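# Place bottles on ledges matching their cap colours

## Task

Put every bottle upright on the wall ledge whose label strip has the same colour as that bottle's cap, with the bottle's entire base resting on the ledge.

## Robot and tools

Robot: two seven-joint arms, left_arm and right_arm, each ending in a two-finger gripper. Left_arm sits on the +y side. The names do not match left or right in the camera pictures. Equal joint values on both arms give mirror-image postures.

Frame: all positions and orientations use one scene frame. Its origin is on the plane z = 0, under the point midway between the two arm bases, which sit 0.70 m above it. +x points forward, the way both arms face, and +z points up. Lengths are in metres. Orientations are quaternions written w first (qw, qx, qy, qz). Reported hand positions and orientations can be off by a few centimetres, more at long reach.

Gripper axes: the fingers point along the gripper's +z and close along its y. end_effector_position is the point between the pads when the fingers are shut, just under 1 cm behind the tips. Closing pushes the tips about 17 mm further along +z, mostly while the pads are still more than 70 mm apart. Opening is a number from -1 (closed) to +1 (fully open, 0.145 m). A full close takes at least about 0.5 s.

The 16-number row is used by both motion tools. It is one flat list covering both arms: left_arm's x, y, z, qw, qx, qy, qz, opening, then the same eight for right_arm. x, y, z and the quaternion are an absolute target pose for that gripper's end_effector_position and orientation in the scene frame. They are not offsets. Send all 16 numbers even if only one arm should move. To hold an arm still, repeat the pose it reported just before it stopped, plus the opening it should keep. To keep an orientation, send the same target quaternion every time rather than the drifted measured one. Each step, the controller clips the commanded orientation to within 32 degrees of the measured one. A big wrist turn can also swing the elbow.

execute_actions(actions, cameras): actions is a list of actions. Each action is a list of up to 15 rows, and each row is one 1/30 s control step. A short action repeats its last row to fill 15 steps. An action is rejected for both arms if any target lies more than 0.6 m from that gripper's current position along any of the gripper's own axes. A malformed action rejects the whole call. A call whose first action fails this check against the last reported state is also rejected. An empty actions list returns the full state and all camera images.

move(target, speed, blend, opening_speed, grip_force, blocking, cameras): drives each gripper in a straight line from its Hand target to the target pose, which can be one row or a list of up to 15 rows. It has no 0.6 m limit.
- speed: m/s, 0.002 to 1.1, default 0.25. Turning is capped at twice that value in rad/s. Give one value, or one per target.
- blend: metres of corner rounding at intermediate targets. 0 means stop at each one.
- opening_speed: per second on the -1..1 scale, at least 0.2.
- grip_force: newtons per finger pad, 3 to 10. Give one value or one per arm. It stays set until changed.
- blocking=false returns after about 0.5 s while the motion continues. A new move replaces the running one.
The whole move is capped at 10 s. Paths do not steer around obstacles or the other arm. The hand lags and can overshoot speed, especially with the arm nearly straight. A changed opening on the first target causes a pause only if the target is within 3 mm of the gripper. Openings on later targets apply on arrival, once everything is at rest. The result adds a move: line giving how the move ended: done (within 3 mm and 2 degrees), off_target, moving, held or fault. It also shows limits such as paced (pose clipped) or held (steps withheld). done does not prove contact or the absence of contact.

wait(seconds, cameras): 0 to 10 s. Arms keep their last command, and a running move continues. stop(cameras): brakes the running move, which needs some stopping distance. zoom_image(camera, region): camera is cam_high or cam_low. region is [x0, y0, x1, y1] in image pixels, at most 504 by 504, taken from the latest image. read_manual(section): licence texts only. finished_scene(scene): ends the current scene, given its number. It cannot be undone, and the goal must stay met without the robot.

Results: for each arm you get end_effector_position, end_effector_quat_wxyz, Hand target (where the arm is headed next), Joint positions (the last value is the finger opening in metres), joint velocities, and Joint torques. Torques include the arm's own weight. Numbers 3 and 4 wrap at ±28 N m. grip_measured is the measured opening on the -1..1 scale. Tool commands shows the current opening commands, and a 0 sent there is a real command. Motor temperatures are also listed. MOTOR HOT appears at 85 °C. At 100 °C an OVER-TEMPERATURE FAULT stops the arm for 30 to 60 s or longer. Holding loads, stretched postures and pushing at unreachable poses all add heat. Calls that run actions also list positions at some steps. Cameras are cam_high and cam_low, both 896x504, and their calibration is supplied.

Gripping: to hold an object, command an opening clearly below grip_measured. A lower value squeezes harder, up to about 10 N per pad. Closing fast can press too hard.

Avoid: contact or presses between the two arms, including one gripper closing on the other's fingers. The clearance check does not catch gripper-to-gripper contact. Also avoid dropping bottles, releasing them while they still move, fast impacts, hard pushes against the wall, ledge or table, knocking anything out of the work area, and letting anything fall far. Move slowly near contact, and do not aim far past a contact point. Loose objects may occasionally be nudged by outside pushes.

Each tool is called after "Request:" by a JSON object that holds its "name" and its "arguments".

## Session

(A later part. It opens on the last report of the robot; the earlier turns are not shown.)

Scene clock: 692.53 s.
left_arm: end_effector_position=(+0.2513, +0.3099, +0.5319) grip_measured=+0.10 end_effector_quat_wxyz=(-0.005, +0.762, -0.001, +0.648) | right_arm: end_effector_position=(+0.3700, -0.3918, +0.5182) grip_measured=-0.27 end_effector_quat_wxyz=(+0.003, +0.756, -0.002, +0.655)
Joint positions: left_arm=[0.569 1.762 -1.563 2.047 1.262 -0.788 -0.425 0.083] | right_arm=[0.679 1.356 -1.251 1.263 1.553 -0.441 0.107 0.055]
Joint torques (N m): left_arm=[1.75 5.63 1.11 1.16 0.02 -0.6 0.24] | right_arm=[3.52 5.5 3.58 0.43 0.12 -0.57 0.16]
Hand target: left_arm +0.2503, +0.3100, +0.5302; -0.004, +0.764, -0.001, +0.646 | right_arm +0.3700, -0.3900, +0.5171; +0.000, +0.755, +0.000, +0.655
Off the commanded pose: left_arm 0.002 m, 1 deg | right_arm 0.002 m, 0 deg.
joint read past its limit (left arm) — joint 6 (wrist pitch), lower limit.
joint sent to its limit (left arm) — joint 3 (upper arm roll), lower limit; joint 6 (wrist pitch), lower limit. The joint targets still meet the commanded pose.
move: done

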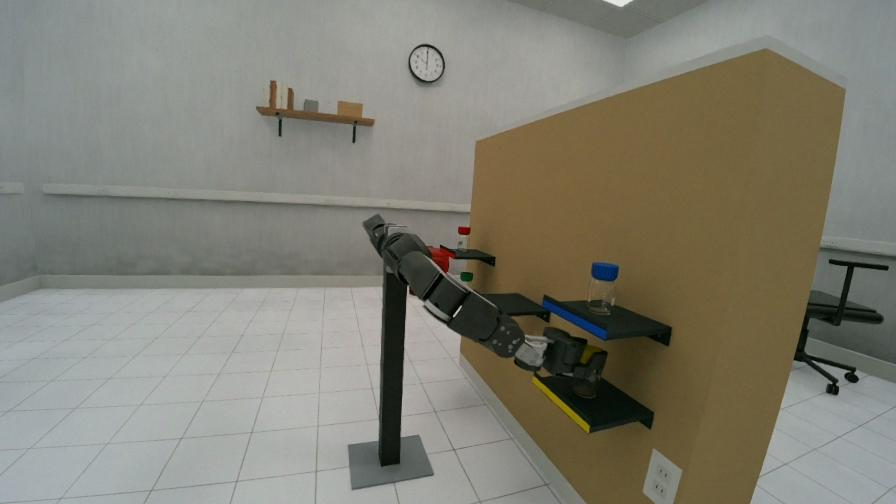

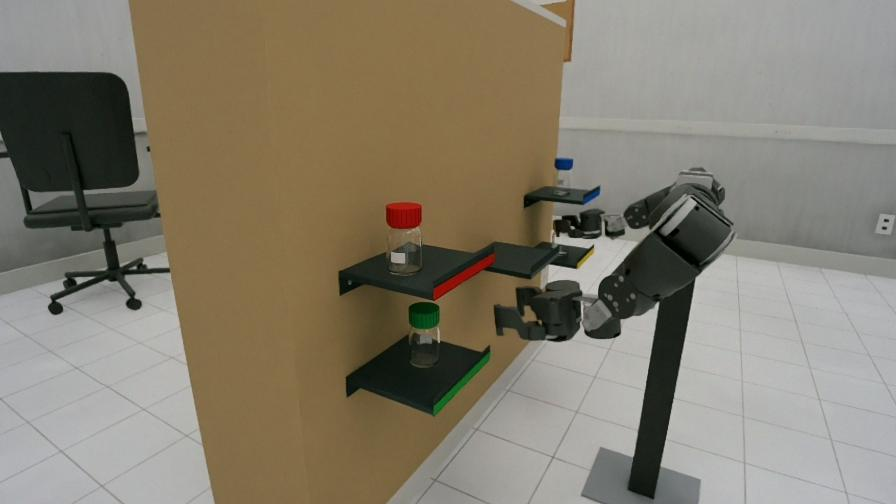

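Request:
{"name": "move", "arguments": {"target": [0.2503,0.31,0.5302,-0.004,0.764,-0.001,0.646,0.1,0.370,-0.39,0.510,0,0.7553,0,0.6554,-0.7], "speed": 0.015}}

Request:
{"name": "move", "arguments": {"target": [[0.2503,0.31,0.5302,-0.004,0.764,-0.001,0.646,0.1,0.370,-0.391,0.5165,0,0.7553,0,0.6554,-0.7],[0.2503,0.31,0.5302,-0.004,0.764,-0.001,0.646,0.1,0.370,-0.391,0.517,0,0.7553,0,0.6554,0.1],[0.2503,0.31,0.5302,-0.004,0.764,-0.001,0.646,0.1,0.25,-0.391,0.52,0,0.7553,0,0.6554,0.1]], "speed": [0.03,0.03,0.1], "opening_speed": 0.6, "cameras": ["all"]}}

Request:
{"name": "zoom_image", "arguments": {"camera": "cam_high", "region": [480, 250, 680, 440]}}

Request:
{"name": "zoom_image", "arguments": {"camera": "cam_low", "region": [330, 140, 640, 420]}}

Scene clock: 707.33 s.
left_arm: end_effector_position=(+0.2513, +0.3098, +0.5318) grip_measured=+0.10 end_effector_quat_wxyz=(-0.005, +0.762, +0.000, +0.648) | right_arm: end_effector_position=(+0.3714, -0.3930, +0.5175) grip_measured=-0.27 end_effector_quat_wxyz=(+0.004, +0.747, -0.002, +0.664)
Joint positions: left_arm=[0.569 1.762 -1.563 2.047 1.263 -0.788 -0.424 0.083] | right_arm=[0.673 1.338 -1.251 1.239 1.552 -0.475 0.113 0.055]
Joint torques (N m): left_arm=[1.86 5.66 1.1 1.1 0.02 -0.6 0.24] | right_arm=[2.7 4.81 2.35 0.25 0.14 -0.1 0.14]
Hand target: left_arm +0.2503, +0.3100, +0.5303; -0.004, +0.764, -0.001, +0.646 | right_arm +0.3699, -0.3901, +0.5101; +0.000, +0.755, +0.000, +0.655
Off the commanded pose: left_arm 0.002 m, 0 deg | right_arm 0.008 m, 1 deg.
joint read past its limit (left arm) — joint 6 (wrist pitch), lower limit.
joint sent to its limit (left arm) — joint 3 (upper arm roll), lower limit; joint 6 (wrist pitch), lower limit. The joint targets still meet the commanded pose.
move: off_target (right_arm)

Scene clock: 711.30 s.
left_arm: end_effector_position=(+0.2513, +0.3098, +0.5318) grip_measured=+0.10 end_effector_quat_wxyz=(-0.005, +0.762, +0.000, +0.648) | right_arm: end_effector_position=(+0.2507, -0.3919, +0.5212) grip_measured=+0.10 end_effector_quat_wxyz=(+0.036, +0.778, +0.012, +0.627)
Joint positions: left_arm=[0.569 1.762 -1.563 2.047 1.263 -0.788 -0.424 0.083] | right_arm=[0.576 1.787 -1.571 1.709 1.559 -0.782 0.007 0.083]
Joint torques (N m): left_arm=[1.86 5.63 1.11 1.1 0.02 -0.6 0.24] | right_arm=[1.41 6.4 2.04 0.12 0.17 -0.5 0.14]
Hand target: left_arm +0.2503, +0.3100, +0.5303; -0.004, +0.764, -0.001, +0.646 | right_arm +0.2502, -0.3908, +0.5201; +0.033, +0.779, +0.013, +0.627
Off the commanded pose: left_arm 0.002 m, 0 deg | right_arm 0.002 m, 6 deg.
joint read past its limit (left arm) — joint 6 (wrist pitch), lower limit.
joint sent to its limit (left arm) — joint 3 (upper arm roll), lower limit; joint 6 (wrist pitch), lower limit. The joint targets still meet the commanded pose.
joint sent to its limit (right arm) — joint 3 (upper arm roll), lower limit; joint 5 (forearm roll), upper limit; joint 6 (wrist pitch), lower limit. The joint targets are off in orientation, not in position.
move: off_target (right_arm)

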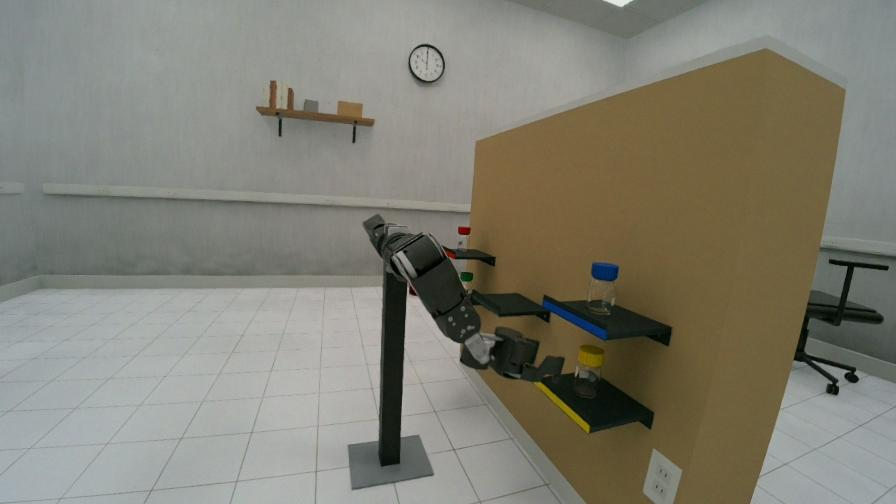

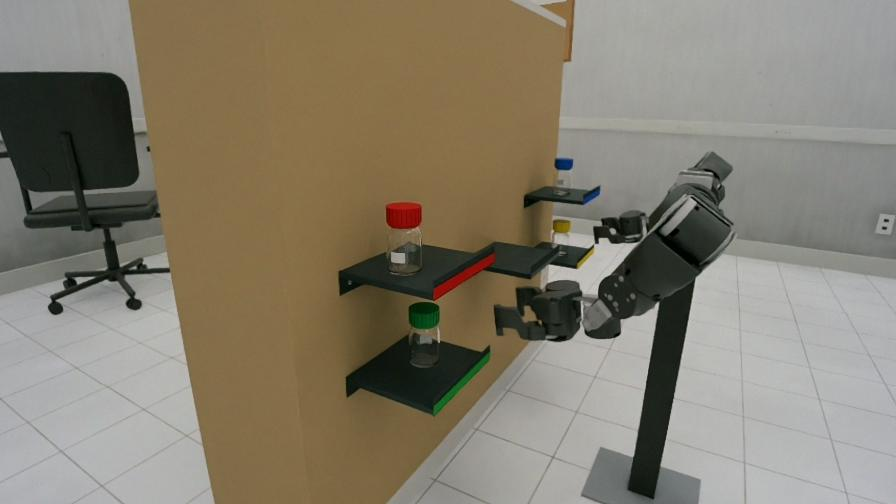

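Scaled by 2.520 from the camera's 896x504 image, which has a finer 1280x720 frame.

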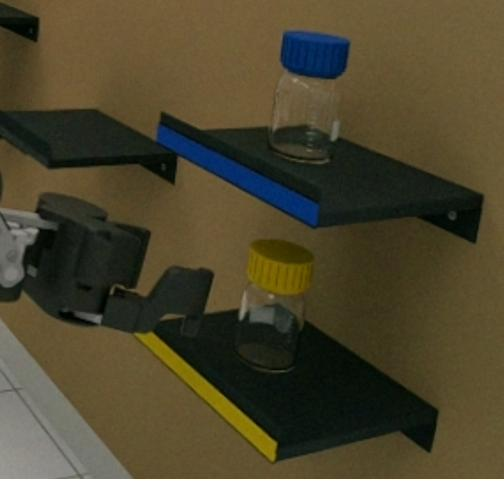

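Scaled by 1.626 from the camera's 896x504 image, which has a finer 1280x720 frame.

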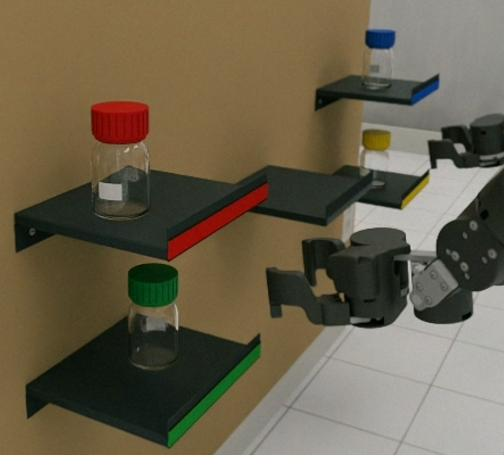

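All four stand on matching ledges.

Request:
{"name": "finished_scene", "arguments": {"scene": 2}}

The scene is finished: the task was done.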